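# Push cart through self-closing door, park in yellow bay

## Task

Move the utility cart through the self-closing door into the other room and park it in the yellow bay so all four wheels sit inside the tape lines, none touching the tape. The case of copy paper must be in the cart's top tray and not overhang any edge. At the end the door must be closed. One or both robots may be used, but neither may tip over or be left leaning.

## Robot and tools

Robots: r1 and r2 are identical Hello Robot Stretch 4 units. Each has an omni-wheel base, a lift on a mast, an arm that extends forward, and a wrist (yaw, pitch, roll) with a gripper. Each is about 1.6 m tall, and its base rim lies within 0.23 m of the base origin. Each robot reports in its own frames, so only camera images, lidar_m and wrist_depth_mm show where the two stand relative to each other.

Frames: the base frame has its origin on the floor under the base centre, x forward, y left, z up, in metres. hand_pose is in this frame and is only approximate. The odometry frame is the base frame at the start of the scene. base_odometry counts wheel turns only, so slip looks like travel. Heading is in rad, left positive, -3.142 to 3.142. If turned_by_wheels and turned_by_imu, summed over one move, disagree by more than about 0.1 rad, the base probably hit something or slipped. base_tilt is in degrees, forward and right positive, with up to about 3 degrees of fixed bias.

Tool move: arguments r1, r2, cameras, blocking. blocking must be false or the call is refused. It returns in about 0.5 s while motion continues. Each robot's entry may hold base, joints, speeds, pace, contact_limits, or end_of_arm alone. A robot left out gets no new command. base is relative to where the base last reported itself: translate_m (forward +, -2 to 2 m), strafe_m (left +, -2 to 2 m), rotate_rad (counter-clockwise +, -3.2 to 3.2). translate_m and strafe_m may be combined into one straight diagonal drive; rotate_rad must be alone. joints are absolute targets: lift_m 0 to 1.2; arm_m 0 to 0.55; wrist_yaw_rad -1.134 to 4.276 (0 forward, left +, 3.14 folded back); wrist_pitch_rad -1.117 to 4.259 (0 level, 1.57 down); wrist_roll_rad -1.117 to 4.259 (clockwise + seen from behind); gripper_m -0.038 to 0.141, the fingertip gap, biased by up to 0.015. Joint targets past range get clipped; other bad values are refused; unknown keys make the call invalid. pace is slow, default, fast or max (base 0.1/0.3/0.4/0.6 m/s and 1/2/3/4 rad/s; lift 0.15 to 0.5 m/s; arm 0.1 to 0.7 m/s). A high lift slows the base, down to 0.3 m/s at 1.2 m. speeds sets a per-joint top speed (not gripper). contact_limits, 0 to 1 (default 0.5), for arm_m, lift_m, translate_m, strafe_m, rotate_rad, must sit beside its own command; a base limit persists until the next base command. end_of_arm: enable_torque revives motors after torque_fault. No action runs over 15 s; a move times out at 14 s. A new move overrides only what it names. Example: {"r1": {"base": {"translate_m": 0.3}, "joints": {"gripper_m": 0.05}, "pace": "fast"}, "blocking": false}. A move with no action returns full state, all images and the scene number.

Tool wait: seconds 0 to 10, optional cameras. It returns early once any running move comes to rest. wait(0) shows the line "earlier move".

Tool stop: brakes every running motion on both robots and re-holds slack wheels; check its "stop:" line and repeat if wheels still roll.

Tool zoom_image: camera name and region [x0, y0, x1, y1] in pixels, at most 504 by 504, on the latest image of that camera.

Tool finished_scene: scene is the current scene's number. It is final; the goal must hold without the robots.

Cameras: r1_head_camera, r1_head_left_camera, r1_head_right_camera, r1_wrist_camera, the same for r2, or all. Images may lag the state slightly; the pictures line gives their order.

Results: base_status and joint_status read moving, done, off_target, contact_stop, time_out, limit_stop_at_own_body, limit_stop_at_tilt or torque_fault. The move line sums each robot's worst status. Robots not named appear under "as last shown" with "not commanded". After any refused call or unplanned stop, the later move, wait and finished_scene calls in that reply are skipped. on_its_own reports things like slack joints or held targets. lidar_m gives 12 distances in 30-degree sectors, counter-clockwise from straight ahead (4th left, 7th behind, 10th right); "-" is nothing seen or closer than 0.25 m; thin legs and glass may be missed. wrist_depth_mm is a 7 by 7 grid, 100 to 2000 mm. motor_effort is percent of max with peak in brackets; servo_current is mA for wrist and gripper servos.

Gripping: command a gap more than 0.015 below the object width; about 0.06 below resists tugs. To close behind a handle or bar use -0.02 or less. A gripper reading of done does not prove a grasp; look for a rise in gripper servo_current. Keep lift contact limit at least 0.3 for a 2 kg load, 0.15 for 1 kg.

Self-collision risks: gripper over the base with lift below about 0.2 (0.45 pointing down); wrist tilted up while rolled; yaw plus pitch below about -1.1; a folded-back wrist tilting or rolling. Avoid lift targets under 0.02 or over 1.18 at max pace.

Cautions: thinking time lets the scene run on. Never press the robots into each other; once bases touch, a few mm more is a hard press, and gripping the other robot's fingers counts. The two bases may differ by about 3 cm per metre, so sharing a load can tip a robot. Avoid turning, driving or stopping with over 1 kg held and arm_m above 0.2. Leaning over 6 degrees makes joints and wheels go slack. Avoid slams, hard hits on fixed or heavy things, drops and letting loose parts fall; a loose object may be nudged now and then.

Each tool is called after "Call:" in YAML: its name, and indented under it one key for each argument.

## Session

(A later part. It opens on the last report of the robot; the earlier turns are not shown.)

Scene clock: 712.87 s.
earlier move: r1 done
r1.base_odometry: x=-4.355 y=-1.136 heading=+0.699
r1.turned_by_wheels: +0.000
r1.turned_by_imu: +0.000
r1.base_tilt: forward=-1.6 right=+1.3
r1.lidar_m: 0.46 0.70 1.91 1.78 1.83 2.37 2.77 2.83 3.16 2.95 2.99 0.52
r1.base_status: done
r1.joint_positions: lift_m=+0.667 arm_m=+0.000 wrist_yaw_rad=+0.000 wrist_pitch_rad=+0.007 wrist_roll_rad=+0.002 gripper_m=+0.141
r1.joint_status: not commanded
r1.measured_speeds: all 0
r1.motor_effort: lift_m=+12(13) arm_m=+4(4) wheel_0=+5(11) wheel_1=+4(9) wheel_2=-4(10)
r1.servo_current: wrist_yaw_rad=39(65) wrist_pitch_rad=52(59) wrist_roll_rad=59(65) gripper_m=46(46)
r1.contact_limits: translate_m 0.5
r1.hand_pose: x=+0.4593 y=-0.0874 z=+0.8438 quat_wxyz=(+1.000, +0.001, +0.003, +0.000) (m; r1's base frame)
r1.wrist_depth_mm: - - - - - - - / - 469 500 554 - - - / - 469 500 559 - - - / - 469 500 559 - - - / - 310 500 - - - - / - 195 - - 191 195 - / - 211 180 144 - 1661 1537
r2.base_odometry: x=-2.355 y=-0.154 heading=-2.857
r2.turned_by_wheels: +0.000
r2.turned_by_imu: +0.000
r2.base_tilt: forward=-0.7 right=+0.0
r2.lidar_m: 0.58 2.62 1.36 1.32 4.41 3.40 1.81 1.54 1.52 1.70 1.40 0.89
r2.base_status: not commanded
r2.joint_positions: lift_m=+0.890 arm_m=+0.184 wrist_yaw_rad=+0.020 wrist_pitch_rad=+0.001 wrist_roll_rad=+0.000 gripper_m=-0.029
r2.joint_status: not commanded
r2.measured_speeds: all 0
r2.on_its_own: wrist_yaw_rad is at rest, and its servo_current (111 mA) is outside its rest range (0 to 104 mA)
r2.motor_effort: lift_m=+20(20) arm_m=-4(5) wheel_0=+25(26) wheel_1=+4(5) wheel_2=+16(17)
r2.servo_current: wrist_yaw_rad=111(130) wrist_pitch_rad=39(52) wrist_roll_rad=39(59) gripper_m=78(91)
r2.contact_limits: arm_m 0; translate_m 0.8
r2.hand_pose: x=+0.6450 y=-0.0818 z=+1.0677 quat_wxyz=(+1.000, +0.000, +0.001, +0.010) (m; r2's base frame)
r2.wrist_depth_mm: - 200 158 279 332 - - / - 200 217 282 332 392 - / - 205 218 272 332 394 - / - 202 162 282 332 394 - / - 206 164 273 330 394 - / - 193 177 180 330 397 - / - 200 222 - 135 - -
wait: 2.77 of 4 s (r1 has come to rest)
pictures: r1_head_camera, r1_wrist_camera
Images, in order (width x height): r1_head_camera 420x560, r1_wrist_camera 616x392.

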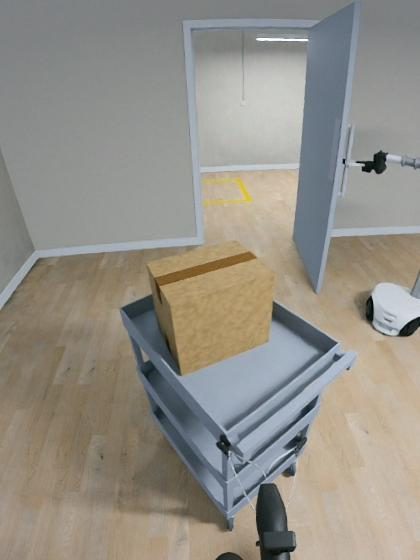

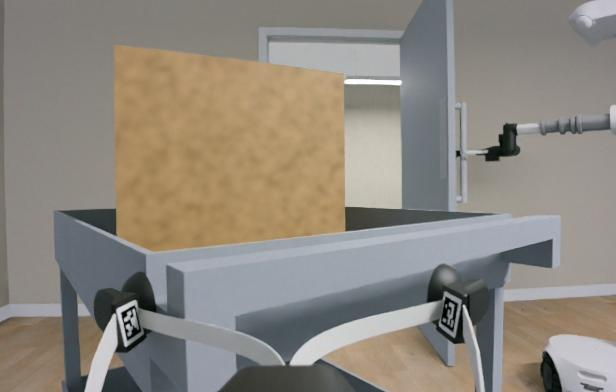

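Call:
move:
  blocking: false
  r1: {"base": {"translate_m": -0.35}}

Call:
wait:
  seconds: 3

Call:
move:
  blocking: false
  r1: {"base": {"strafe_m": 1.0}}

Call:
wait:
  seconds: 5
  cameras: ["r1_head_camera", "r1_head_right_camera"]

Call:
move:
  blocking: false
  r1: {"base": {"rotate_rad": -1.5}}

Call:
wait:
  seconds: 3
  cameras: ["r1_head_camera", "r1_head_left_camera"]

Scene clock: 759.53 s.
move: r1 moving
r1.base_odometry: x=-4.379 y=-1.156 heading=+0.698
r1.turned_by_wheels: +0.000
r1.turned_by_imu: -0.001
r1.base_tilt: forward=-1.6 right=+1.2
r1.lidar_m: 0.48 0.75 1.93 1.77 1.81 2.33 2.73 2.81 3.16 2.95 3.00 0.52
r1.base_status: translate_m moving
r1.joint_positions: lift_m=+0.667 arm_m=+0.000 wrist_yaw_rad=+0.000 wrist_pitch_rad=+0.007 wrist_roll_rad=+0.002 gripper_m=+0.141
r1.joint_status: not commanded
r1.measured_speeds: translate_m=-0.121 strafe_m=-0.001 rotate_rad=+0.001 lift_m=+0.000 arm_m=+0.000 wrist_yaw_rad=+0.000 wrist_pitch_rad=+0.000 wrist_roll_rad=+0.000
r1.motor_effort: lift_m=+12(13) arm_m=+4(4) wheel_0=-9(9) wheel_1=-6(7) wheel_2=+8(9)
r1.servo_current: wrist_yaw_rad=39(52) wrist_pitch_rad=39(52) wrist_roll_rad=39(59) gripper_m=39(46)
r1.hand_pose: x=+0.4593 y=-0.0874 z=+0.8438 quat_wxyz=(+1.000, +0.001, +0.003, +0.000) (m; r1's base frame)
r1.wrist_depth_mm: - - - - - - - / - 500 525 591 - - - / - 496 530 580 - - - / - 500 530 580 - - - / - 362 508 - - 508 - / - 208 209 322 211 196 - / 1921 267 213 144 - 1808 1537
r2.base_odometry: x=-2.355 y=-0.154 heading=-2.857
r2.turned_by_wheels: +0.000
r2.turned_by_imu: +0.001
r2.base_tilt: forward=-0.7 right=+0.0
r2.lidar_m: 0.57 2.62 1.35 1.32 4.44 3.36 1.85 1.51 1.52 1.69 1.41 0.91
r2.base_status: not commanded
r2.joint_positions: lift_m=+0.890 arm_m=+0.184 wrist_yaw_rad=+0.020 wrist_pitch_rad=+0.001 wrist_roll_rad=+0.000 gripper_m=-0.029
r2.joint_status: not commanded
r2.measured_speeds: all 0
r2.motor_effort: lift_m=+20(20) arm_m=-5(5) wheel_0=+25(25) wheel_1=+4(5) wheel_2=+16(16)
r2.servo_current: wrist_yaw_rad=98(124) wrist_pitch_rad=39(46) wrist_roll_rad=46(52) gripper_m=85(91)
r2.contact_limits: arm_m 0; translate_m 0.8
r2.hand_pose: x=+0.6450 y=-0.0818 z=+1.0677 quat_wxyz=(+1.000, +0.000, +0.001, +0.010) (m; r2's base frame)
r2.wrist_depth_mm: - 201 158 281 334 - - / - 201 217 281 332 397 - / - 206 217 272 334 394 - / - 202 162 281 332 394 - / - 206 164 273 330 394 - / - 194 177 180 332 397 - / - 201 222 - 135 - -
pictures: none

Scene clock: 761.70 s.
earlier move: r1 done
r1.base_odometry: x=-4.623 y=-1.361 heading=+0.698
r1.turned_by_wheels: +0.000
r1.turned_by_imu: -0.001
r1.base_tilt: forward=-1.6 right=+1.3
r1.lidar_m: 0.73 1.24 1.89 1.73 1.75 2.31 2.40 2.46 3.19 2.97 3.02 0.93
r1.base_status: done
r1.joint_positions: lift_m=+0.667 arm_m=+0.000 wrist_yaw_rad=+0.000 wrist_pitch_rad=+0.007 wrist_roll_rad=+0.002 gripper_m=+0.141
r1.joint_status: not commanded
r1.measured_speeds: all 0
r1.motor_effort: lift_m=+13(13) arm_m=+4(4) wheel_0=-2(11) wheel_1=-1(8) wheel_2=-1(10)
r1.servo_current: wrist_yaw_rad=46(65) wrist_pitch_rad=46(52) wrist_roll_rad=52(65) gripper_m=46(46)
r1.hand_pose: x=+0.4593 y=-0.0874 z=+0.8438 quat_wxyz=(+1.000, +0.001, +0.003, +0.000) (m; r1's base frame)
r1.wrist_depth_mm: - - - - - - - / - - - - - - - / - - 831 904 - - 1863 / - - 831 917 - - - / - - 609 - - - - / - 208 183 - 854 196 - / - 1808 - 136 1708 1756 1756
r2.base_odometry: x=-2.355 y=-0.154 heading=-2.857
r2.turned_by_wheels: +0.000
r2.turned_by_imu: +0.000
r2.base_tilt: forward=-0.7 right=+0.0
r2.lidar_m: 0.57 2.65 1.35 1.34 2.39 3.36 1.83 1.52 1.52 1.72 1.40 0.88
r2.base_status: not commanded
r2.joint_positions: lift_m=+0.890 arm_m=+0.184 wrist_yaw_rad=+0.020 wrist_pitch_rad=+0.001 wrist_roll_rad=+0.000 gripper_m=-0.029
r2.joint_status: not commanded
r2.measured_speeds: all 0
r2.motor_effort: lift_m=+20(20) arm_m=-4(5) wheel_0=+25(25) wheel_1=+4(5) wheel_2=+17(17)
r2.servo_current: wrist_yaw_rad=98(124) wrist_pitch_rad=46(46) wrist_roll_rad=39(65) gripper_m=78(91)
r2.contact_limits: arm_m 0; translate_m 0.8
r2.hand_pose: x=+0.6450 y=-0.0818 z=+1.0677 quat_wxyz=(+1.000, +0.000, +0.001, +0.010) (m; r2's base frame)
r2.wrist_depth_mm: - 200 158 279 334 - - / - 201 217 281 332 397 - / - 204 218 273 332 397 - / - 202 162 281 332 394 - / - 206 164 273 332 397 - / - 194 177 180 334 394 - / - 202 223 - 135 - -
wait: 2.17 of 3 s (r1 has come to rest)
pictures: none

Scene clock: 762.20 s.
move: r1 moving
r1.base_odometry: x=-4.646 y=-1.333 heading=+0.698
r1.turned_by_wheels: +0.000
r1.turned_by_imu: +0.000
r1.base_tilt: forward=-1.6 right=+1.3
r1.lidar_m: 0.74 1.34 1.85 1.68 1.71 2.27 2.40 2.49 3.16 3.02 3.07 0.92
r1.base_status: strafe_m moving
r1.joint_positions: lift_m=+0.667 arm_m=+0.000 wrist_yaw_rad=+0.000 wrist_pitch_rad=+0.007 wrist_roll_rad=+0.002 gripper_m=+0.141
r1.joint_status: not commanded
r1.measured_speeds: translate_m=+0.000 strafe_m=+0.141 rotate_rad=+0.000 lift_m=+0.000 arm_m=+0.000 wrist_yaw_rad=+0.000 wrist_pitch_rad=+0.000 wrist_roll_rad=+0.000
r1.motor_effort: lift_m=+13(13) arm_m=+4(4) wheel_0=-10(11) wheel_1=+10(10) wheel_2=-1(2)
r1.servo_current: wrist_yaw_rad=46(65) wrist_pitch_rad=46(52) wrist_roll_rad=59(65) gripper_m=39(46)
r1.hand_pose: x=+0.4593 y=-0.0874 z=+0.8438 quat_wxyz=(+1.000, +0.001, +0.003, +0.000) (m; r1's base frame)
r1.wrist_depth_mm: - - - - - - - / - - - - - - - / - - 831 904 - - 1863 / - - 809 891 - - - / - - 647 683 - - - / - 208 585 - - 196 - / - 1808 - 136 - 1756 1708
r2: as last shown
r2.lidar_m: 0.58 2.64 1.36 1.33 2.44 3.37 1.85 1.53 1.53 1.69 1.39 0.89
r2.motor_effort: lift_m=+20(20) arm_m=-4(4) wheel_0=+25(25) wheel_1=+4(4) wheel_2=+16(16)
r2.servo_current: wrist_yaw_rad=104(117) wrist_pitch_rad=39(46) wrist_roll_rad=46(59) gripper_m=91(91)
r2.contact_limits: arm_m 0; translate_m 0.8
r2.wrist_depth_mm: - 200 158 279 332 - - / - 201 217 279 330 394 - / - 205 218 274 332 394 - / - 202 162 281 332 392 - / - 206 164 274 334 397 - / - 193 177 180 334 397 - / - 202 222 - 135 - -
pictures: none

Scene clock: 766.37 s.
earlier move: r1 done
r1.base_odometry: x=-5.266 y=-0.595 heading=+0.698
r1.turned_by_wheels: +0.000
r1.turned_by_imu: +0.005
r1.base_tilt: forward=-1.6 right=+1.3
r1.lidar_m: 3.27 1.24 0.80 0.75 0.76 1.00 2.44 2.55 3.28 3.97 1.23 1.27
r1.base_status: done
r1.joint_positions: lift_m=+0.667 arm_m=+0.000 wrist_yaw_rad=+0.000 wrist_pitch_rad=+0.007 wrist_roll_rad=+0.002 gripper_m=+0.141
r1.joint_status: not commanded
r1.measured_speeds: all 0
r1.motor_effort: lift_m=+13(13) arm_m=+4(4) wheel_0=-3(13) wheel_1=+1(11) wheel_2=+0(2)
r1.servo_current: wrist_yaw_rad=39(78) wrist_pitch_rad=46(59) wrist_roll_rad=39(78) gripper_m=39(52)
r1.hand_pose: x=+0.4593 y=-0.0874 z=+0.8437 quat_wxyz=(+1.000, +0.001, +0.003, +0.000) (m; r1's base frame)
r1.wrist_depth_mm: - - - - - - - / - - - - - - - / - - - - - - 991 / - - - - - - 991 / - - - - - - - / - 197 - - - 193 - / - 1921 1983 144 - 1808 -
r2.base_odometry: x=-2.355 y=-0.154 heading=-2.857
r2.turned_by_wheels: +0.000
r2.turned_by_imu: +0.001
r2.base_tilt: forward=-0.7 right=+0.0
r2.lidar_m: 0.56 2.63 1.35 1.32 4.42 3.40 1.84 1.53 1.51 1.67 1.42 0.90
r2.base_status: not commanded
r2.joint_positions: lift_m=+0.890 arm_m=+0.184 wrist_yaw_rad=+0.020 wrist_pitch_rad=+0.001 wrist_roll_rad=+0.000 gripper_m=-0.029
r2.joint_status: not commanded
r2.measured_speeds: all 0
r2.on_its_own: wrist_yaw_rad is at rest, and its servo_current (111 mA) is outside its rest range (0 to 104 mA)
r2.motor_effort: lift_m=+20(20) arm_m=-4(5) wheel_0=+25(26) wheel_1=+4(5) wheel_2=+16(17)
r2.servo_current: wrist_yaw_rad=111(130) wrist_pitch_rad=39(46) wrist_roll_rad=52(65) gripper_m=78(91)
r2.contact_limits: arm_m 0; translate_m 0.8
r2.hand_pose: x=+0.6450 y=-0.0818 z=+1.0677 quat_wxyz=(+1.000, +0.000, +0.001, +0.010) (m; r2's base frame)
r2.wrist_depth_mm: - 200 158 281 332 - - / - 200 217 281 334 394 - / - 205 217 274 332 394 - / - 201 161 281 330 394 - / - 206 164 273 332 394 - / - 194 177 181 334 397 - / - 201 223 - 135 - -
wait: 4.17 of 5 s (r1 has come to rest)
pictures: r1_head_camera, r1_head_right_camera
Images, in order (width x height): r1_head_camera 420x560, r1_head_right_camera 420x672.

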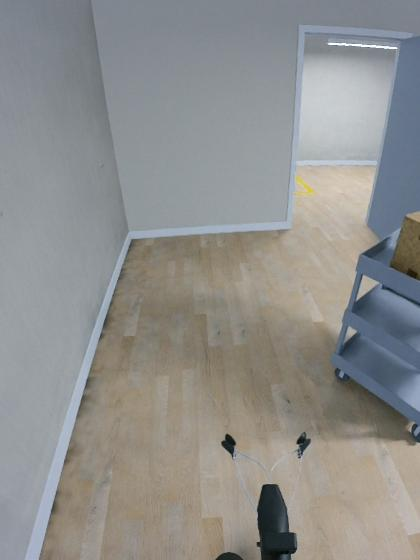

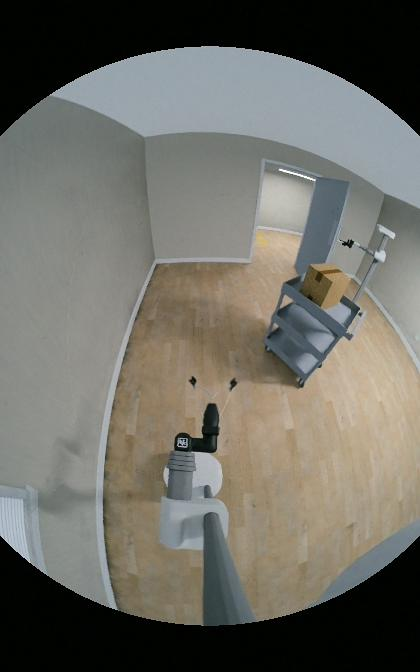

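Scene clock: 766.87 s.
move: r1 moving
r1.base_odometry: x=-5.266 y=-0.595 heading=+0.446
r1.turned_by_wheels: -0.252
r1.turned_by_imu: -0.253
r1.base_tilt: forward=-1.6 right=+1.3
r1.lidar_m: 1.36 1.86 0.93 0.76 0.75 0.82 1.39 2.50 2.80 3.99 3.96 1.24
r1.base_status: rotate_rad moving
r1.joint_positions: lift_m=+0.667 arm_m=+0.000 wrist_yaw_rad=+0.000 wrist_pitch_rad=+0.007 wrist_roll_rad=+0.002 gripper_m=+0.141
r1.joint_status: not commanded
r1.measured_speeds: translate_m=+0.000 strafe_m=-0.002 rotate_rad=-0.976 lift_m=+0.000 arm_m=+0.000 wrist_yaw_rad=+0.000 wrist_pitch_rad=+0.000 wrist_roll_rad=+0.000
r1.motor_effort: lift_m=+13(13) arm_m=+4(4) wheel_0=+8(8) wheel_1=+8(9) wheel_2=+7(7)
r1.servo_current: wrist_yaw_rad=39(72) wrist_pitch_rad=52(52) wrist_roll_rad=46(59) gripper_m=46(46)
r1.hand_pose: x=+0.4593 y=-0.0874 z=+0.8437 quat_wxyz=(+1.000, +0.001, +0.003, +0.000) (m; r1's base frame)
r1.wrist_depth_mm: - - - - - - - / - - - - - - - / - - - - - 1042 - / - - - - - 1008 - / - - - - - - - / - 208 - - - 193 - / - 1983 1983 144 1863 1464 -
r2.base_odometry: x=-2.355 y=-0.154 heading=-2.857
r2.turned_by_wheels: +0.000
r2.turned_by_imu: +0.000
r2.base_tilt: forward=-0.7 right=+0.0
r2.lidar_m: 0.58 2.66 1.35 1.33 4.42 3.35 1.86 1.54 1.50 1.71 1.38 0.91
r2.base_status: not commanded
r2.joint_positions: lift_m=+0.890 arm_m=+0.184 wrist_yaw_rad=+0.020 wrist_pitch_rad=+0.001 wrist_roll_rad=+0.000 gripper_m=-0.029
r2.joint_status: not commanded
r2.measured_speeds: all 0
r2.motor_effort: lift_m=+20(20) arm_m=-4(5) wheel_0=+25(26) wheel_1=+4(5) wheel_2=+16(17)
r2.servo_current: wrist_yaw_rad=111(117) wrist_pitch_rad=46(46) wrist_roll_rad=52(52) gripper_m=78(85)
r2.contact_limits: arm_m 0; translate_m 0.8
r2.hand_pose: x=+0.6450 y=-0.0818 z=+1.0677 quat_wxyz=(+1.000, +0.000, +0.001, +0.010) (m; r2's base frame)
r2.wrist_depth_mm: - 200 158 282 332 - - / - 201 218 281 332 394 - / - 206 218 273 330 392 - / - 202 162 281 332 394 - / - 205 164 274 334 394 - / - 193 177 180 332 397 - / - 201 223 - 135 - -
pictures: none

Scene clock: 768.40 s.
earlier move: r1 done
r1.base_odometry: x=-5.266 y=-0.595 heading=-0.802
r1.turned_by_wheels: -1.247
r1.turned_by_imu: -1.254
r1.base_tilt: forward=-1.6 right=+1.3
r1.lidar_m: 3.92 1.24 1.27 3.09 1.12 0.81 0.76 0.73 1.08 2.49 2.61 3.51
r1.base_status: done
r1.joint_positions: lift_m=+0.667 arm_m=+0.000 wrist_yaw_rad=+0.000 wrist_pitch_rad=+0.007 wrist_roll_rad=+0.002 gripper_m=+0.141
r1.joint_status: not commanded
r1.measured_speeds: all 0
r1.motor_effort: lift_m=+13(13) arm_m=+4(4) wheel_0=+1(8) wheel_1=+1(9) wheel_2=+1(8)
r1.servo_current: wrist_yaw_rad=52(72) wrist_pitch_rad=52(59) wrist_roll_rad=46(59) gripper_m=46(52)
r1.hand_pose: x=+0.4593 y=-0.0874 z=+0.8437 quat_wxyz=(+1.000, +0.001, +0.003, +0.000) (m; r1's base frame)
r1.wrist_depth_mm: - - - - - - - / - - - - - - - / - - - - - - - / - - - - - - - / - - - - - - - / - 208 - - - 196 - / - 1921 1921 143 - 1808 -
r2.base_odometry: x=-2.355 y=-0.154 heading=-2.857
r2.turned_by_wheels: +0.000
r2.turned_by_imu: +0.000
r2.base_tilt: forward=-0.7 right=+0.0
r2.lidar_m: 0.58 2.65 1.34 1.33 4.42 3.37 1.83 1.53 1.52 1.67 1.41 0.90
r2.base_status: not commanded
r2.joint_positions: lift_m=+0.890 arm_m=+0.184 wrist_yaw_rad=+0.020 wrist_pitch_rad=+0.001 wrist_roll_rad=+0.000 gripper_m=-0.029
r2.joint_status: not commanded
r2.measured_speeds: all 0
r2.on_its_own: wrist_yaw_rad is at rest, and its servo_current (117 mA) is outside its rest range (0 to 104 mA)
r2.motor_effort: lift_m=+20(20) arm_m=-4(5) wheel_0=+25(26) wheel_1=+4(5) wheel_2=+16(17)
r2.servo_current: wrist_yaw_rad=117(124) wrist_pitch_rad=39(46) wrist_roll_rad=46(59) gripper_m=85(91)
r2.contact_limits: arm_m 0; translate_m 0.8
r2.hand_pose: x=+0.6450 y=-0.0818 z=+1.0677 quat_wxyz=(+1.000, +0.000, +0.001, +0.010) (m; r2's base frame)
r2.wrist_depth_mm: - 200 157 279 332 - - / - 201 217 282 332 394 - / - 205 218 274 332 392 - / - 201 161 279 332 392 - / - 206 164 274 334 397 - / - 193 177 181 332 394 - / - 201 222 - 135 - -
wait: 1.53 of 3 s (r1 has come to rest)
pictures: r1_head_camera, r1_head_left_camera
Images, in order (width x height): r1_head_camera 420x560, r1_head_left_camera 420x672.

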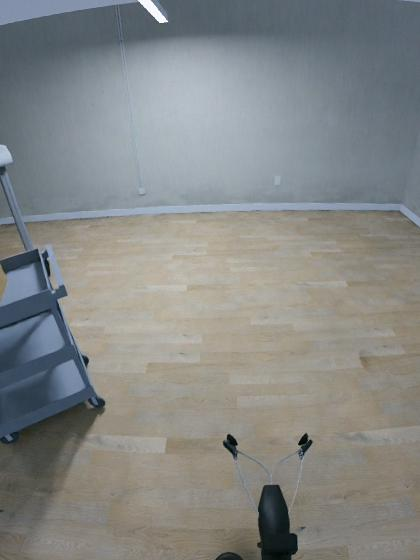

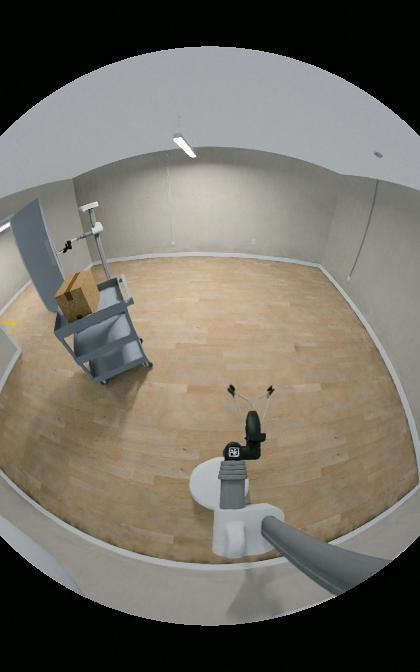

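Call:
move:
  blocking: false
  r1: {"base": {"strafe_m": 1.07}, "joints": {"lift_m": 0.68, "gripper_m": -0.02}}

Call:
wait:
  seconds: 5
  cameras: ["r1_head_camera", "r1_wrist_camera"]

Scene clock: 781.47 s.
move: r1 moving
r1.base_odometry: x=-5.240 y=-0.569 heading=-0.802
r1.turned_by_wheels: +0.000
r1.turned_by_imu: +0.000
r1.base_tilt: forward=-1.6 right=+1.3
r1.lidar_m: 3.96 1.21 1.29 3.12 1.08 0.78 0.75 0.79 1.10 2.53 2.64 3.57
r1.base_status: strafe_m moving
r1.joint_positions: lift_m=+0.680 arm_m=+0.000 wrist_yaw_rad=+0.000 wrist_pitch_rad=+0.007 wrist_roll_rad=+0.002 gripper_m=+0.130
r1.joint_status: lift_m moving; gripper_m moving
r1.measured_speeds: translate_m=+0.000 strafe_m=+0.140 rotate_rad=+0.002 lift_m=+0.000 arm_m=+0.000 wrist_yaw_rad=+0.000 wrist_pitch_rad=+0.000 wrist_roll_rad=+0.000
r1.motor_effort: lift_m=+25(26) arm_m=+4(4) wheel_0=-9(10) wheel_1=+8(10) wheel_2=-1(1)
r1.servo_current: wrist_yaw_rad=46(65) wrist_pitch_rad=52(65) wrist_roll_rad=39(65) gripper_m=85(85)
r1.hand_pose: x=+0.4593 y=-0.0874 z=+0.8558 quat_wxyz=(+1.000, +0.001, +0.003, +0.000) (m; r1's base frame)
r1.wrist_depth_mm: - - - - - - - / - - - - - - - / - - - - - - - / - - - - - - - / - - - - - - - / - 211 - - - 197 - / - 1863 - 150 - 1921 -
r2.base_odometry: x=-2.355 y=-0.154 heading=-2.857
r2.turned_by_wheels: +0.000
r2.turned_by_imu: +0.000
r2.base_tilt: forward=-0.7 right=+0.0
r2.lidar_m: 0.57 2.60 1.35 1.31 4.42 3.41 1.85 1.52 1.53 1.69 1.40 0.89
r2.base_status: not commanded
r2.joint_positions: lift_m=+0.890 arm_m=+0.184 wrist_yaw_rad=+0.020 wrist_pitch_rad=+0.001 wrist_roll_rad=+0.000 gripper_m=-0.029
r2.joint_status: not commanded
r2.measured_speeds: all 0
r2.motor_effort: lift_m=+20(20) arm_m=-4(4) wheel_0=+25(26) wheel_1=+4(4) wheel_2=+16(16)
r2.servo_current: wrist_yaw_rad=117(124) wrist_pitch_rad=39(46) wrist_roll_rad=52(59) gripper_m=78(85)
r2.contact_limits: arm_m 0; translate_m 0.8
r2.hand_pose: x=+0.6450 y=-0.0818 z=+1.0677 quat_wxyz=(+1.000, +0.000, +0.001, +0.010) (m; r2's base frame)
r2.wrist_depth_mm: - 200 158 281 334 - - / - 201 218 281 330 397 - / - 205 218 273 332 392 - / - 201 162 281 330 397 - / - 205 164 273 332 394 - / - 193 177 180 334 394 - / - 201 222 - 135 - -
pictures: none

Scene clock: 785.87 s.
earlier move: r1 done
r1.base_odometry: x=-4.497 y=+0.149 heading=-0.802
r1.turned_by_wheels: +0.000
r1.turned_by_imu: +0.006
r1.base_tilt: forward=-1.6 right=+1.3
r1.lidar_m: 0.72 0.83 2.33 2.22 1.10 0.77 0.76 0.79 1.12 3.09 3.73 1.03
r1.base_status: done
r1.joint_positions: lift_m=+0.680 arm_m=+0.000 wrist_yaw_rad=+0.000 wrist_pitch_rad=+0.007 wrist_roll_rad=+0.002 gripper_m=-0.019
r1.joint_status: all done
r1.measured_speeds: all 0
r1.motor_effort: lift_m=+24(26) arm_m=+4(4) wheel_0=-3(12) wheel_1=+0(11) wheel_2=+0(2)
r1.servo_current: wrist_yaw_rad=39(72) wrist_pitch_rad=52(65) wrist_roll_rad=33(72) gripper_m=52(137)
r1.hand_pose: x=+0.4593 y=-0.0874 z=+0.8558 quat_wxyz=(+1.000, +0.001, +0.003, +0.000) (m; r1's base frame)
r1.wrist_depth_mm: - - - - - - - / - - - - - - - / - - 640 - - - - / - - 647 699 - - - / - 517 569 634 - - - / - 854 - 198 179 - - / 1983 504 163 147 144 1863 -
r2.base_odometry: x=-2.355 y=-0.154 heading=-2.857
r2.turned_by_wheels: +0.000
r2.turned_by_imu: +0.001
r2.base_tilt: forward=-0.7 right=+0.0
r2.lidar_m: 0.56 2.64 1.34 1.34 4.42 3.39 1.80 1.53 1.51 1.68 1.40 0.89
r2.base_status: not commanded
r2.joint_positions: lift_m=+0.890 arm_m=+0.184 wrist_yaw_rad=+0.020 wrist_pitch_rad=+0.001 wrist_roll_rad=+0.000 gripper_m=-0.029
r2.joint_status: not commanded
r2.measured_speeds: all 0
r2.motor_effort: lift_m=+20(20) arm_m=-4(5) wheel_0=+25(26) wheel_1=+4(5) wheel_2=+16(17)
r2.servo_current: wrist_yaw_rad=104(130) wrist_pitch_rad=39(52) wrist_roll_rad=46(59) gripper_m=85(98)
r2.contact_limits: arm_m 0; translate_m 0.8
r2.hand_pose: x=+0.6450 y=-0.0818 z=+1.0677 quat_wxyz=(+1.000, +0.000, +0.001, +0.010) (m; r2's base frame)
r2.wrist_depth_mm: - 200 158 279 332 - - / - 200 217 279 332 394 - / - 205 217 274 332 394 - / - 201 162 282 332 392 - / - 205 164 276 334 394 - / - 194 177 181 334 397 - / - 201 222 - 135 - -
wait: 4.40 of 5 s (r1 has come to rest)
pictures: r1_head_camera, r1_wrist_camera
Images, in order (width x height): r1_head_camera 420x560, r1_wrist_camera 616x392.

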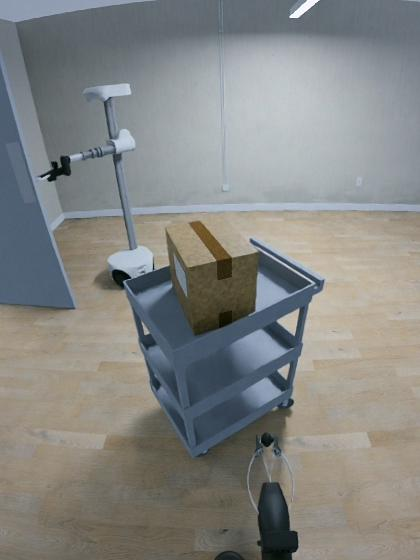

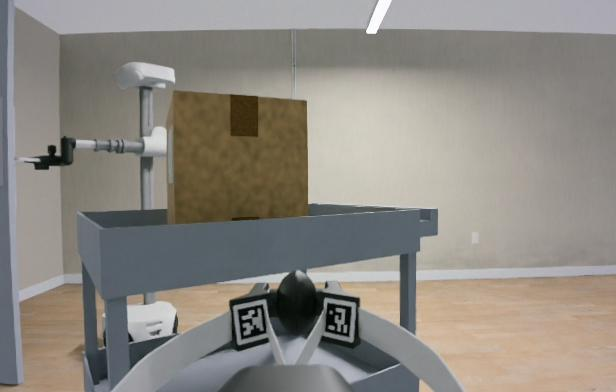

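Call:
move:
  blocking: false
  r1: {"base": {"strafe_m": 0.21}}

Call:
wait:
  seconds: 3

Call:
move:
  blocking: false
  r1: {"base": {"translate_m": 0.45}, "pace": "slow", "contact_limits": {"translate_m": 0.5}}

Call:
wait:
  seconds: 6
  cameras: ["r1_head_camera", "r1_wrist_camera"]

Scene clock: 795.50 s.
move: r1 moving
r1.base_odometry: x=-4.471 y=+0.175 heading=-0.802
r1.turned_by_wheels: +0.000
r1.turned_by_imu: +0.000
r1.base_tilt: forward=-1.6 right=+1.3
r1.lidar_m: 0.72 0.92 2.27 2.18 1.11 0.80 0.76 0.82 1.13 3.12 3.76 1.01
r1.base_status: strafe_m moving
r1.joint_positions: lift_m=+0.680 arm_m=+0.000 wrist_yaw_rad=+0.000 wrist_pitch_rad=+0.007 wrist_roll_rad=+0.002 gripper_m=-0.019
r1.joint_status: not commanded
r1.measured_speeds: translate_m=+0.000 strafe_m=+0.141 rotate_rad=-0.002 lift_m=+0.000 arm_m=+0.000 wrist_yaw_rad=+0.000 wrist_pitch_rad=+0.000 wrist_roll_rad=+0.000
r1.motor_effort: lift_m=+24(24) arm_m=+4(4) wheel_0=-10(11) wheel_1=+9(10) wheel_2=-1(1)
r1.servo_current: wrist_yaw_rad=39(52) wrist_pitch_rad=46(52) wrist_roll_rad=39(59) gripper_m=59(59)
r1.hand_pose: x=+0.4593 y=-0.0874 z=+0.8558 quat_wxyz=(+1.000, +0.001, +0.003, +0.000) (m; r1's base frame)
r1.wrist_depth_mm: - - - - - - - / - - - - - - - / - - 647 699 - - - / - - 640 691 - - - / - 508 554 627 - - - / - 831 549 199 181 - - / 1921 496 163 147 144 1921 -
r2: as last shown
r2.turned_by_imu: +0.000
r2.lidar_m: 0.55 2.63 1.34 1.34 4.42 3.36 1.85 1.51 1.50 1.68 1.41 0.92
r2.motor_effort: lift_m=+20(20) arm_m=-4(4) wheel_0=+25(26) wheel_1=+4(4) wheel_2=+16(17)
r2.servo_current: wrist_yaw_rad=104(124) wrist_pitch_rad=39(39) wrist_roll_rad=52(52) gripper_m=85(91)
r2.contact_limits: arm_m 0; translate_m 0.8
r2.wrist_depth_mm: - 200 158 279 332 - - / - 200 218 278 332 394 - / - 205 216 273 334 394 - / - 201 162 281 332 397 - / - 205 164 274 332 394 - / - 193 177 181 332 397 - / - 201 222 - 135 - -
pictures: none

Scene clock: 797.00 s.
earlier move: r1 done
r1.base_odometry: x=-4.346 y=+0.295 heading=-0.802
r1.turned_by_wheels: +0.000
r1.turned_by_imu: +0.001
r1.base_tilt: forward=-1.6 right=+1.3
r1.lidar_m: 0.72 2.20 2.10 2.01 1.10 0.81 0.76 0.78 1.12 3.13 3.91 0.87
r1.base_status: done
r1.joint_positions: lift_m=+0.680 arm_m=+0.000 wrist_yaw_rad=+0.000 wrist_pitch_rad=+0.007 wrist_roll_rad=+0.002 gripper_m=-0.019
r1.joint_status: not commanded
r1.measured_speeds: all 0
r1.motor_effort: lift_m=+24(24) arm_m=+4(4) wheel_0=-2(11) wheel_1=-1(10) wheel_2=+0(1)
r1.servo_current: wrist_yaw_rad=39(65) wrist_pitch_rad=46(52) wrist_roll_rad=65(65) gripper_m=52(59)
r1.hand_pose: x=+0.4593 y=-0.0874 z=+0.8558 quat_wxyz=(+1.000, +0.001, +0.003, +0.000) (m; r1's base frame)
r1.wrist_depth_mm: - - - - - - - / - - - - - - - / 1708 - - 640 683 - - / - - - 647 676 - - / - - 585 517 603 - - / - - 554 199 - - - / - 1983 163 147 144 - -
r2.base_odometry: x=-2.355 y=-0.154 heading=-2.857
r2.turned_by_wheels: +0.000
r2.turned_by_imu: +0.000
r2.base_tilt: forward=-0.7 right=+0.0
r2.lidar_m: 0.56 2.64 1.34 1.33 4.42 3.35 1.83 1.52 1.52 1.68 1.41 0.89
r2.base_status: not commanded
r2.joint_positions: lift_m=+0.890 arm_m=+0.184 wrist_yaw_rad=+0.020 wrist_pitch_rad=+0.001 wrist_roll_rad=+0.000 gripper_m=-0.029
r2.joint_status: not commanded
r2.measured_speeds: all 0
r2.on_its_own: wrist_yaw_rad is at rest, and its servo_current (111 mA) is outside its rest range (0 to 104 mA)
r2.motor_effort: lift_m=+20(20) arm_m=-4(5) wheel_0=+25(26) wheel_1=+4(5) wheel_2=+16(17)
r2.servo_current: wrist_yaw_rad=111(124) wrist_pitch_rad=39(46) wrist_roll_rad=52(65) gripper_m=85(91)
r2.contact_limits: arm_m 0; translate_m 0.8
r2.hand_pose: x=+0.6450 y=-0.0818 z=+1.0677 quat_wxyz=(+1.000, +0.000, +0.001, +0.010) (m; r2's base frame)
r2.wrist_depth_mm: - 200 158 279 332 - - / - 201 217 279 332 394 - / - 205 217 274 332 392 - / - 202 162 279 332 394 - / - 206 164 274 334 397 - / - 193 177 181 332 397 - / - 201 222 - 135 - -
wait: 1.50 of 3 s (r1 has come to rest)
pictures: none

Scene clock: 797.50 s.
move: r1 moving
r1.base_odometry: x=-4.337 y=+0.286 heading=-0.802
r1.turned_by_wheels: +0.000
r1.turned_by_imu: +0.000
r1.base_tilt: forward=-1.6 right=+1.3
r1.lidar_m: 0.71 2.20 2.10 2.01 1.11 0.80 0.77 0.81 1.13 3.17 3.95 0.82
r1.base_status: translate_m moving
r1.joint_positions: lift_m=+0.680 arm_m=+0.000 wrist_yaw_rad=+0.000 wrist_pitch_rad=+0.007 wrist_roll_rad=+0.002 gripper_m=-0.019
r1.joint_status: not commanded
r1.measured_speeds: translate_m=+0.049 strafe_m=+0.000 rotate_rad=+0.000 lift_m=+0.000 arm_m=+0.000 wrist_yaw_rad=+0.000 wrist_pitch_rad=+0.000 wrist_roll_rad=+0.000
r1.motor_effort: lift_m=+24(24) arm_m=+4(4) wheel_0=+5(7) wheel_1=+3(5) wheel_2=-8(8)
r1.servo_current: wrist_yaw_rad=59(65) wrist_pitch_rad=46(52) wrist_roll_rad=39(65) gripper_m=46(59)
r1.contact_limits: translate_m 0.5
r1.hand_pose: x=+0.4593 y=-0.0874 z=+0.8558 quat_wxyz=(+1.000, +0.001, +0.003, +0.000) (m; r1's base frame)
r1.wrist_depth_mm: - - - - - - - / - - - - - - - / 1661 - - 627 661 - - / - - - 634 654 - - / - - 574 512 597 - - / - - 539 199 - - - / - - 163 147 144 788 -
r2.base_odometry: x=-2.355 y=-0.154 heading=-2.857
r2.turned_by_wheels: +0.000
r2.turned_by_imu: +0.000
r2.base_tilt: forward=-0.7 right=+0.0
r2.lidar_m: 0.58 2.65 1.33 1.34 4.41 3.37 1.84 1.53 1.50 1.67 1.39 0.87
r2.base_status: not commanded
r2.joint_positions: lift_m=+0.890 arm_m=+0.184 wrist_yaw_rad=+0.020 wrist_pitch_rad=+0.001 wrist_roll_rad=+0.000 gripper_m=-0.029
r2.joint_status: not commanded
r2.measured_speeds: all 0
r2.motor_effort: lift_m=+20(20) arm_m=-4(4) wheel_0=+25(25) wheel_1=+4(4) wheel_2=+16(16)
r2.servo_current: wrist_yaw_rad=117(117) wrist_pitch_rad=46(52) wrist_roll_rad=39(59) gripper_m=85(85)
r2.contact_limits: arm_m 0; translate_m 0.8
r2.hand_pose: x=+0.6450 y=-0.0818 z=+1.0677 quat_wxyz=(+1.000, +0.000, +0.001, +0.010) (m; r2's base frame)
r2.wrist_depth_mm: - 201 158 279 332 - - / - 201 217 281 334 392 - / - 205 218 273 334 392 - / - 201 162 279 334 394 - / - 205 164 274 330 397 - / - 193 177 180 334 397 - / - 201 223 - 135 - -
pictures: none

Scene clock: 802.80 s.
earlier move: r1 done
r1.base_odometry: x=-4.033 y=-0.028 heading=-0.802
r1.turned_by_wheels: +0.000
r1.turned_by_imu: -0.001
r1.base_tilt: forward=-1.6 right=+1.2
r1.lidar_m: 0.38 0.37 2.06 2.03 1.73 1.27 1.19 1.28 1.75 3.78 3.93 0.50
r1.base_status: done
r1.joint_positions: lift_m=+0.680 arm_m=+0.000 wrist_yaw_rad=-0.004 wrist_pitch_rad=+0.006 wrist_roll_rad=+0.002 gripper_m=-0.019
r1.joint_status: not commanded
r1.measured_speeds: all 0
r1.motor_effort: lift_m=+24(24) arm_m=+4(4) wheel_0=+4(8) wheel_1=+3(6) wheel_2=-3(13)
r1.servo_current: wrist_yaw_rad=52(72) wrist_pitch_rad=46(59) wrist_roll_rad=52(72) gripper_m=46(59)
r1.contact_limits: translate_m 0.5
r1.hand_pose: x=+0.4589 y=-0.0887 z=+0.8560 quat_wxyz=(+1.000, +0.001, +0.003, -0.002) (m; r1's base frame)
r1.wrist_depth_mm: - 274 287 297 307 - - / - 276 285 298 309 - - / - 278 286 300 312 - - / - 278 286 300 309 - - / 549 277 287 300 278 296 334 / 189 200 211 198 265 298 332 / 185 196 213 183 153 304 1921
r2.base_odometry: x=-2.355 y=-0.154 heading=-2.857
r2.turned_by_wheels: +0.000
r2.turned_by_imu: +0.001
r2.base_tilt: forward=-0.7 right=+0.1
r2.lidar_m: 0.57 2.66 1.21 1.22 4.41 3.37 1.84 1.51 1.52 1.70 1.39 0.89
r2.base_status: not commanded
r2.joint_positions: lift_m=+0.890 arm_m=+0.184 wrist_yaw_rad=+0.020 wrist_pitch_rad=+0.001 wrist_roll_rad=+0.000 gripper_m=-0.029
r2.joint_status: not commanded
r2.measured_speeds: all 0
r2.on_its_own: wrist_yaw_rad is at rest, and its servo_current (117 mA) is outside its rest range (0 to 104 mA)
r2.motor_effort: lift_m=+20(20) arm_m=-4(5) wheel_0=+25(26) wheel_1=+4(5) wheel_2=+16(17)
r2.servo_current: wrist_yaw_rad=117(130) wrist_pitch_rad=39(52) wrist_roll_rad=39(65) gripper_m=78(91)
r2.contact_limits: arm_m 0; translate_m 0.8
r2.hand_pose: x=+0.6450 y=-0.0818 z=+1.0677 quat_wxyz=(+1.000, +0.000, +0.001, +0.010) (m; r2's base frame)
r2.wrist_depth_mm: - 200 158 281 332 - - / - 201 218 281 332 397 - / - 205 217 276 336 394 - / - 201 161 281 332 394 - / - 205 165 274 334 394 - / - 193 177 180 332 394 - / - 201 223 - 135 - -
wait: 5.30 of 6 s (r1 has come to rest)
pictures: r1_head_camera, r1_wrist_camera
Images, in order (width x height): r1_head_camera 420x560, r1_wrist_camera 616x392.

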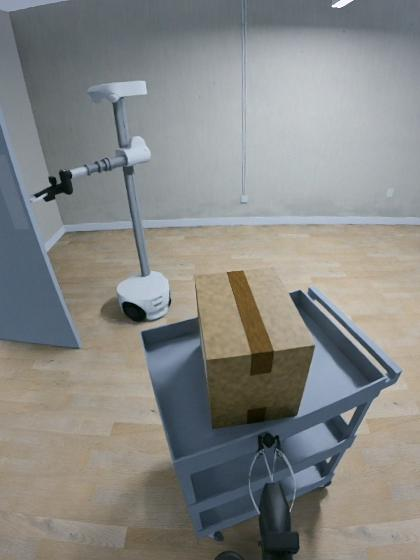

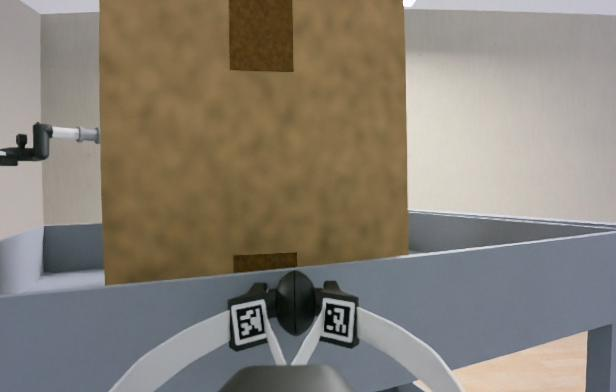

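Call:
move:
  blocking: false
  r1: {"base": {"translate_m": 0.2}, "pace": "slow", "contact_limits": {"translate_m": 0.5}}

Call:
wait:
  seconds: 4
  cameras: ["r1_head_camera", "r1_wrist_camera"]

Scene clock: 809.30 s.
move: r1 moving
r1.base_odometry: x=-4.024 y=-0.037 heading=-0.802
r1.turned_by_wheels: +0.000
r1.turned_by_imu: +0.000
r1.base_tilt: forward=-1.6 right=+1.3
r1.lidar_m: 0.39 0.37 2.06 2.01 1.76 1.29 1.21 1.29 1.79 3.78 3.91 0.52
r1.base_status: translate_m moving
r1.joint_positions: lift_m=+0.680 arm_m=+0.000 wrist_yaw_rad=-0.004 wrist_pitch_rad=+0.006 wrist_roll_rad=+0.002 gripper_m=-0.019
r1.joint_status: not commanded
r1.measured_speeds: translate_m=+0.049 strafe_m=-0.001 rotate_rad=+0.000 lift_m=+0.000 arm_m=+0.000 wrist_yaw_rad=+0.000 wrist_pitch_rad=+0.000 wrist_roll_rad=+0.000
r1.motor_effort: lift_m=+24(24) arm_m=+4(4) wheel_0=+7(10) wheel_1=+6(7) wheel_2=-12(13)
r1.servo_current: wrist_yaw_rad=59(65) wrist_pitch_rad=59(59) wrist_roll_rad=59(65) gripper_m=46(52)
r1.contact_limits: translate_m 0.5
r1.hand_pose: x=+0.4589 y=-0.0887 z=+0.8560 quat_wxyz=(+1.000, +0.001, +0.003, -0.002) (m; r1's base frame)
r1.wrist_depth_mm: - 274 286 298 312 - - / - 274 285 300 310 - - / - 276 286 300 312 - - / - 277 287 300 314 - - / 525 278 286 298 281 300 342 / 185 200 209 201 267 303 342 / 183 195 211 180 161 307 1863
r2.base_odometry: x=-2.355 y=-0.154 heading=-2.857
r2.turned_by_wheels: +0.000
r2.turned_by_imu: +0.000
r2.base_tilt: forward=-0.6 right=+0.0
r2.lidar_m: 0.57 2.59 1.21 1.22 4.41 3.40 1.85 1.52 1.53 1.66 1.41 0.87
r2.base_status: not commanded
r2.joint_positions: lift_m=+0.890 arm_m=+0.184 wrist_yaw_rad=+0.020 wrist_pitch_rad=+0.001 wrist_roll_rad=+0.000 gripper_m=-0.029
r2.joint_status: not commanded
r2.measured_speeds: all 0
r2.motor_effort: lift_m=+20(20) arm_m=-5(5) wheel_0=+25(25) wheel_1=+4(4) wheel_2=+16(16)
r2.servo_current: wrist_yaw_rad=124(124) wrist_pitch_rad=46(46) wrist_roll_rad=52(59) gripper_m=85(85)
r2.contact_limits: arm_m 0; translate_m 0.8
r2.hand_pose: x=+0.6450 y=-0.0818 z=+1.0677 quat_wxyz=(+1.000, +0.000, +0.001, +0.010) (m; r2's base frame)
r2.wrist_depth_mm: - 200 158 279 332 - - / - 201 217 281 332 394 - / - 205 219 273 332 392 - / - 201 161 281 332 394 - / - 205 164 274 332 394 - / - 193 177 180 334 394 - / - 201 223 - 135 - -
pictures: none

Scene clock: 812.10 s.
earlier move: r1 done
r1.base_odometry: x=-3.894 y=-0.172 heading=-0.802
r1.turned_by_wheels: +0.000
r1.turned_by_imu: -0.001
r1.base_tilt: forward=-1.6 right=+1.3
r1.lidar_m: 0.38 0.37 1.88 2.01 2.00 1.49 1.41 1.46 2.03 3.78 3.93 0.49
r1.base_status: done
r1.joint_positions: lift_m=+0.680 arm_m=+0.000 wrist_yaw_rad=-0.004 wrist_pitch_rad=+0.005 wrist_roll_rad=+0.002 gripper_m=-0.019
r1.joint_status: not commanded
r1.measured_speeds: all 0
r1.motor_effort: lift_m=+23(24) arm_m=+4(4) wheel_0=+2(10) wheel_1=+1(7) wheel_2=-4(13)
r1.servo_current: wrist_yaw_rad=46(72) wrist_pitch_rad=46(59) wrist_roll_rad=59(65) gripper_m=46(59)
r1.contact_limits: translate_m 0.5
r1.hand_pose: x=+0.4589 y=-0.0885 z=+0.8562 quat_wxyz=(+1.000, +0.001, +0.003, -0.002) (m; r1's base frame)
r1.wrist_depth_mm: 234 245 254 - - - - / 236 245 256 - - - - / 236 246 256 - - - - / 236 247 258 - - - - / 237 247 256 615 266 306 342 / 187 201 209 199 267 301 349 / 182 194 211 184 161 315 1983
r2.base_odometry: x=-2.355 y=-0.154 heading=-2.857
r2.turned_by_wheels: +0.000
r2.turned_by_imu: +0.000
r2.base_tilt: forward=-0.7 right=+0.0
r2.lidar_m: 0.55 2.66 0.99 1.03 4.42 3.38 1.84 1.54 1.52 1.68 1.41 0.89
r2.base_status: not commanded
r2.joint_positions: lift_m=+0.890 arm_m=+0.184 wrist_yaw_rad=+0.020 wrist_pitch_rad=+0.001 wrist_roll_rad=+0.000 gripper_m=-0.029
r2.joint_status: not commanded
r2.measured_speeds: all 0
r2.on_its_own: wrist_yaw_rad is at rest, and its servo_current (111 mA) is outside its rest range (0 to 104 mA)
r2.motor_effort: lift_m=+20(20) arm_m=-4(5) wheel_0=+25(26) wheel_1=+4(5) wheel_2=+16(17)
r2.servo_current: wrist_yaw_rad=111(124) wrist_pitch_rad=33(46) wrist_roll_rad=52(59) gripper_m=85(91)
r2.contact_limits: arm_m 0; translate_m 0.8
r2.hand_pose: x=+0.6450 y=-0.0818 z=+1.0677 quat_wxyz=(+1.000, +0.000, +0.001, +0.010) (m; r2's base frame)
r2.wrist_depth_mm: - 200 158 281 332 - - / - 201 217 282 332 394 - / - 206 218 273 332 394 - / - 201 161 279 332 394 - / - 205 164 274 332 397 - / - 193 177 180 334 394 - / - 201 222 - 135 - -
wait: 2.80 of 4 s (r1 has come to rest)
pictures: r1_head_camera, r1_wrist_camera
Images, in order (width x height): r1_head_camera 420x560, r1_wrist_camera 616x392.

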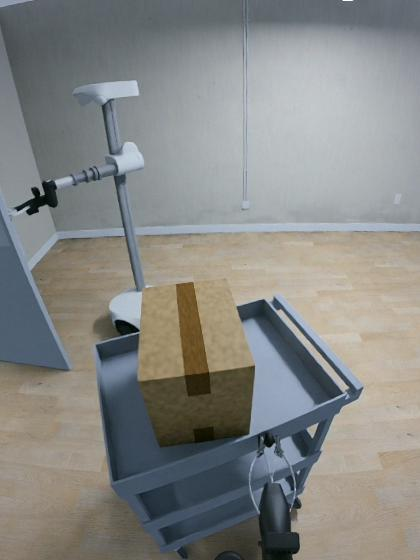

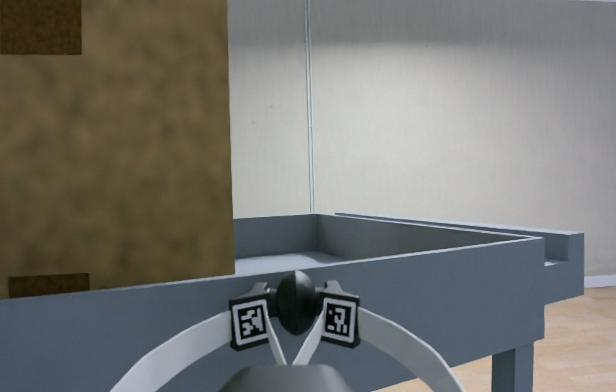

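Call:
move:
  blocking: false
  r1: {"base":{"translate_m":-0.12},"pace":"slow"}
  cameras: []

Call:
wait:
  seconds: 2
  cameras: ["all"]

Scene clock: 837.10 s.
move: r1 moving
r1.base_odometry: x=-3.903 y=-0.163 heading=-0.802
r1.turned_by_wheels: +0.000
r1.turned_by_imu: +0.000
r1.base_tilt: forward=-1.6 right=+1.2
r1.lidar_m: 0.39 0.38 1.93 2.00 2.00 1.45 1.38 1.45 2.03 3.78 3.93 0.52
r1.base_status: translate_m moving
r1.joint_positions: lift_m=+0.680 arm_m=+0.000 wrist_yaw_rad=-0.003 wrist_pitch_rad=+0.005 wrist_roll_rad=+0.002 gripper_m=-0.019
r1.joint_status: not commanded
r1.measured_speeds: translate_m=-0.049 strafe_m=+0.000 rotate_rad=-0.001 lift_m=+0.000 arm_m=+0.000 wrist_yaw_rad=+0.000 wrist_pitch_rad=+0.000 wrist_roll_rad=+0.000
r1.motor_effort: lift_m=+23(24) arm_m=+4(4) wheel_0=-4(6) wheel_1=-5(6) wheel_2=+5(7)
r1.servo_current: wrist_yaw_rad=65(72) wrist_pitch_rad=52(52) wrist_roll_rad=65(65) gripper_m=46(52)
r1.hand_pose: x=+0.4590 y=-0.0882 z=+0.8562 quat_wxyz=(+1.000, +0.001, +0.003, -0.001) (m; r1's base frame)
r1.wrist_depth_mm: 244 254 264 - - - - / 246 255 265 - - - - / 246 256 266 - - - - / 246 257 267 - - - - / 246 256 266 257 283 319 364 / 194 208 220 198 278 314 - / 191 203 221 240 154 338 1983
r2.base_odometry: x=-2.355 y=-0.154 heading=-2.857
r2.turned_by_wheels: +0.000
r2.turned_by_imu: +0.000
r2.base_tilt: forward=-0.7 right=+0.1
r2.lidar_m: 0.54 2.64 1.02 1.02 4.42 3.35 1.83 1.53 1.54 1.71 1.41 0.89
r2.base_status: not commanded
r2.joint_positions: lift_m=+0.890 arm_m=+0.184 wrist_yaw_rad=+0.020 wrist_pitch_rad=+0.001 wrist_roll_rad=+0.000 gripper_m=-0.029
r2.joint_status: not commanded
r2.measured_speeds: all 0
r2.motor_effort: lift_m=+20(20) arm_m=-4(5) wheel_0=+24(26) wheel_1=+4(4) wheel_2=+16(16)
r2.servo_current: wrist_yaw_rad=111(117) wrist_pitch_rad=39(46) wrist_roll_rad=46(65) gripper_m=85(91)
r2.contact_limits: arm_m 0; translate_m 0.8
r2.hand_pose: x=+0.6450 y=-0.0818 z=+1.0677 quat_wxyz=(+1.000, +0.000, +0.001, +0.010) (m; r2's base frame)
r2.wrist_depth_mm: - 200 158 279 332 - - / - 201 217 281 330 394 - / - 205 218 274 330 397 - / - 201 161 281 334 392 - / - 206 164 276 336 397 - / - 193 177 180 336 394 - / - 201 222 - 135 - -
pictures: none
No camera images: "cameras" was empty.

Scene clock: 839.10 s.
earlier move: r1 done
r1.base_odometry: x=-3.977 y=-0.085 heading=-0.802
r1.turned_by_wheels: +0.000
r1.turned_by_imu: +0.000
r1.base_tilt: forward=-1.6 right=+1.3
r1.lidar_m: 0.49 0.48 2.08 2.01 1.86 1.35 1.28 1.34 1.87 3.77 3.92 0.62
r1.base_status: done
r1.joint_positions: lift_m=+0.680 arm_m=+0.000 wrist_yaw_rad=-0.003 wrist_pitch_rad=+0.005 wrist_roll_rad=+0.002 gripper_m=-0.019
r1.joint_status: not commanded
r1.measured_speeds: all 0
r1.motor_effort: lift_m=+23(24) arm_m=+4(4) wheel_0=-3(7) wheel_1=-2(6) wheel_2=+2(7)
r1.servo_current: wrist_yaw_rad=39(72) wrist_pitch_rad=46(52) wrist_roll_rad=59(78) gripper_m=52(59)
r1.hand_pose: x=+0.4590 y=-0.0882 z=+0.8562 quat_wxyz=(+1.000, +0.001, +0.003, -0.001) (m; r1's base frame)
r1.wrist_depth_mm: 342 355 375 - - - - / 342 355 368 - - - - / 342 357 373 - - - - / 343 355 368 - - - - / 340 351 336 366 399 445 - / 274 298 314 198 399 466 - / 277 290 179 179 154 1863 1921
r2.base_odometry: x=-2.355 y=-0.154 heading=-2.857
r2.turned_by_wheels: +0.000
r2.turned_by_imu: +0.000
r2.base_tilt: forward=-0.7 right=+0.1
r2.lidar_m: 0.58 2.64 1.03 1.03 4.41 3.36 1.82 1.53 1.51 1.67 1.41 0.91
r2.base_status: not commanded
r2.joint_positions: lift_m=+0.890 arm_m=+0.184 wrist_yaw_rad=+0.020 wrist_pitch_rad=+0.001 wrist_roll_rad=+0.000 gripper_m=-0.029
r2.joint_status: not commanded
r2.measured_speeds: all 0
r2.on_its_own: wrist_yaw_rad is at rest, and its servo_current (117 mA) is outside its rest range (0 to 104 mA)
r2.motor_effort: lift_m=+20(20) arm_m=-4(5) wheel_0=+25(26) wheel_1=+4(5) wheel_2=+16(16)
r2.servo_current: wrist_yaw_rad=117(124) wrist_pitch_rad=33(46) wrist_roll_rad=46(65) gripper_m=85(91)
r2.contact_limits: arm_m 0; translate_m 0.8
r2.hand_pose: x=+0.6450 y=-0.0818 z=+1.0677 quat_wxyz=(+1.000, +0.000, +0.001, +0.010) (m; r2's base frame)
r2.wrist_depth_mm: - 200 158 279 332 - - / - 201 217 279 330 394 - / - 205 218 273 330 394 - / - 202 162 281 332 394 - / - 206 164 274 334 394 - / - 193 177 181 334 397 - / - 201 222 - 135 - -
wait: 2.00 s; at rest by 1.97 s
pictures: r1_head_camera, r1_head_left_camera, r1_head_right_camera, r1_wrist_camera, r2_head_camera, r2_head_left_camera, r2_head_right_camera, r2_wrist_camera
Images, in order (width x height): r1_head_camera 420x560, r1_head_left_camera 420x672, r1_head_right_camera 420x672, r1_wrist_camera 616x392, r2_head_camera 420x560, r2_head_left_camera 420x672, r2_head_right_camera 420x672, r2_wrist_camera 616x392.

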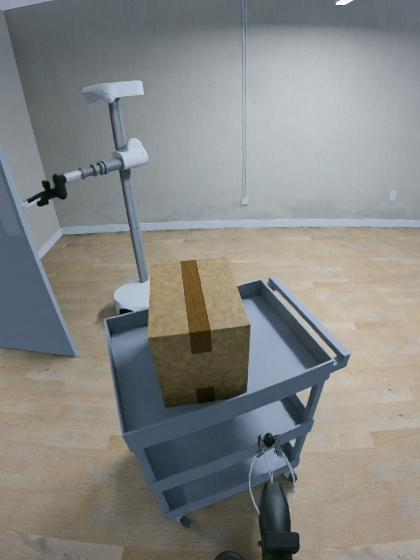

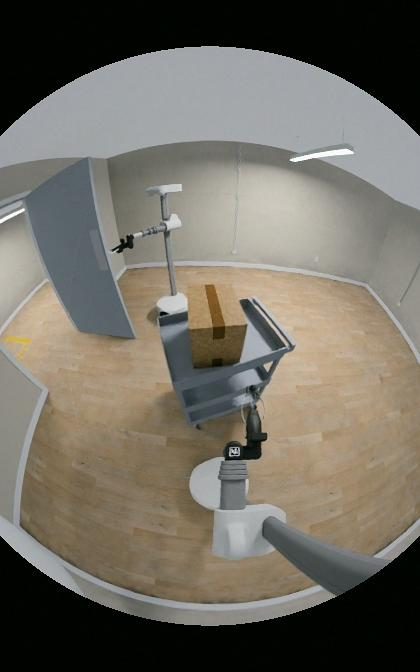

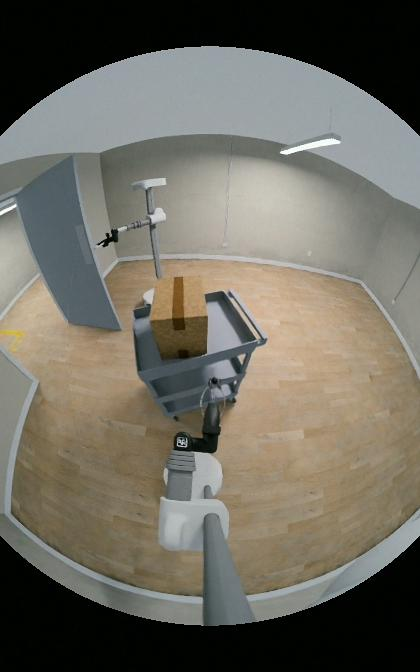

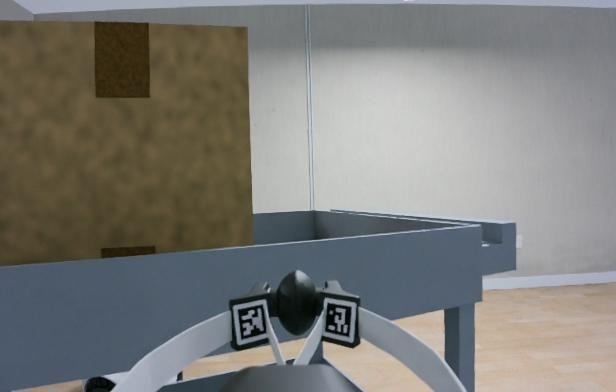

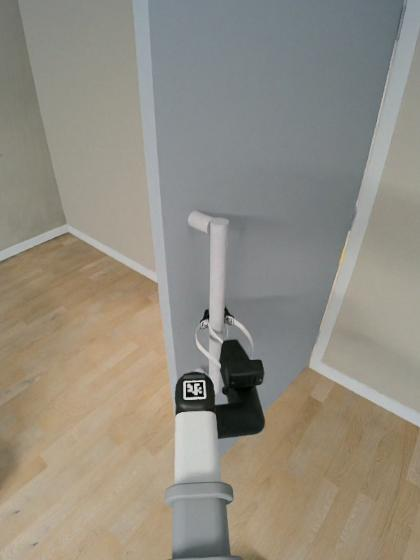

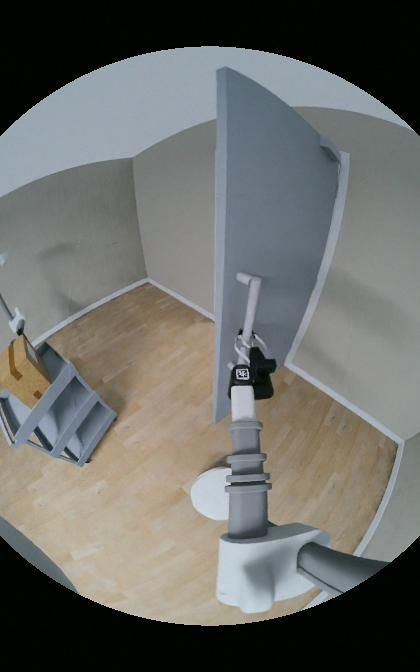

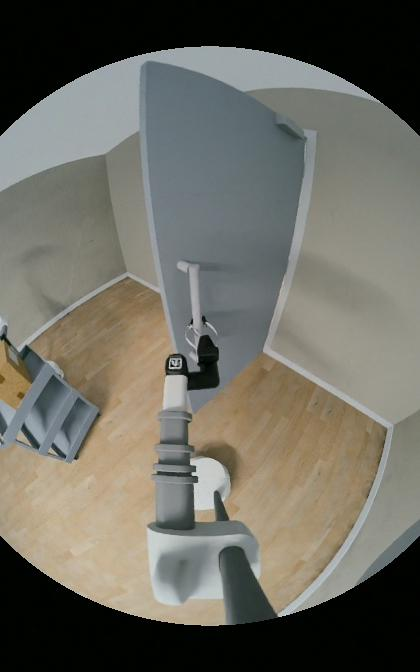

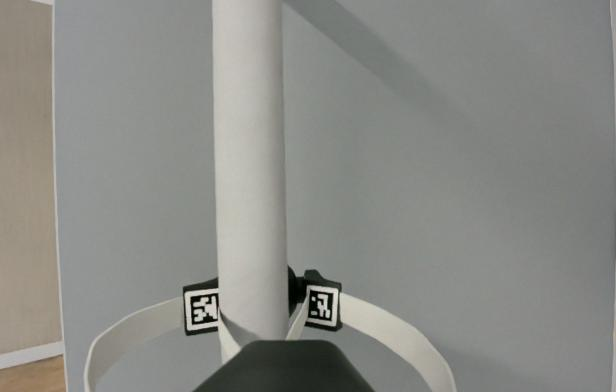

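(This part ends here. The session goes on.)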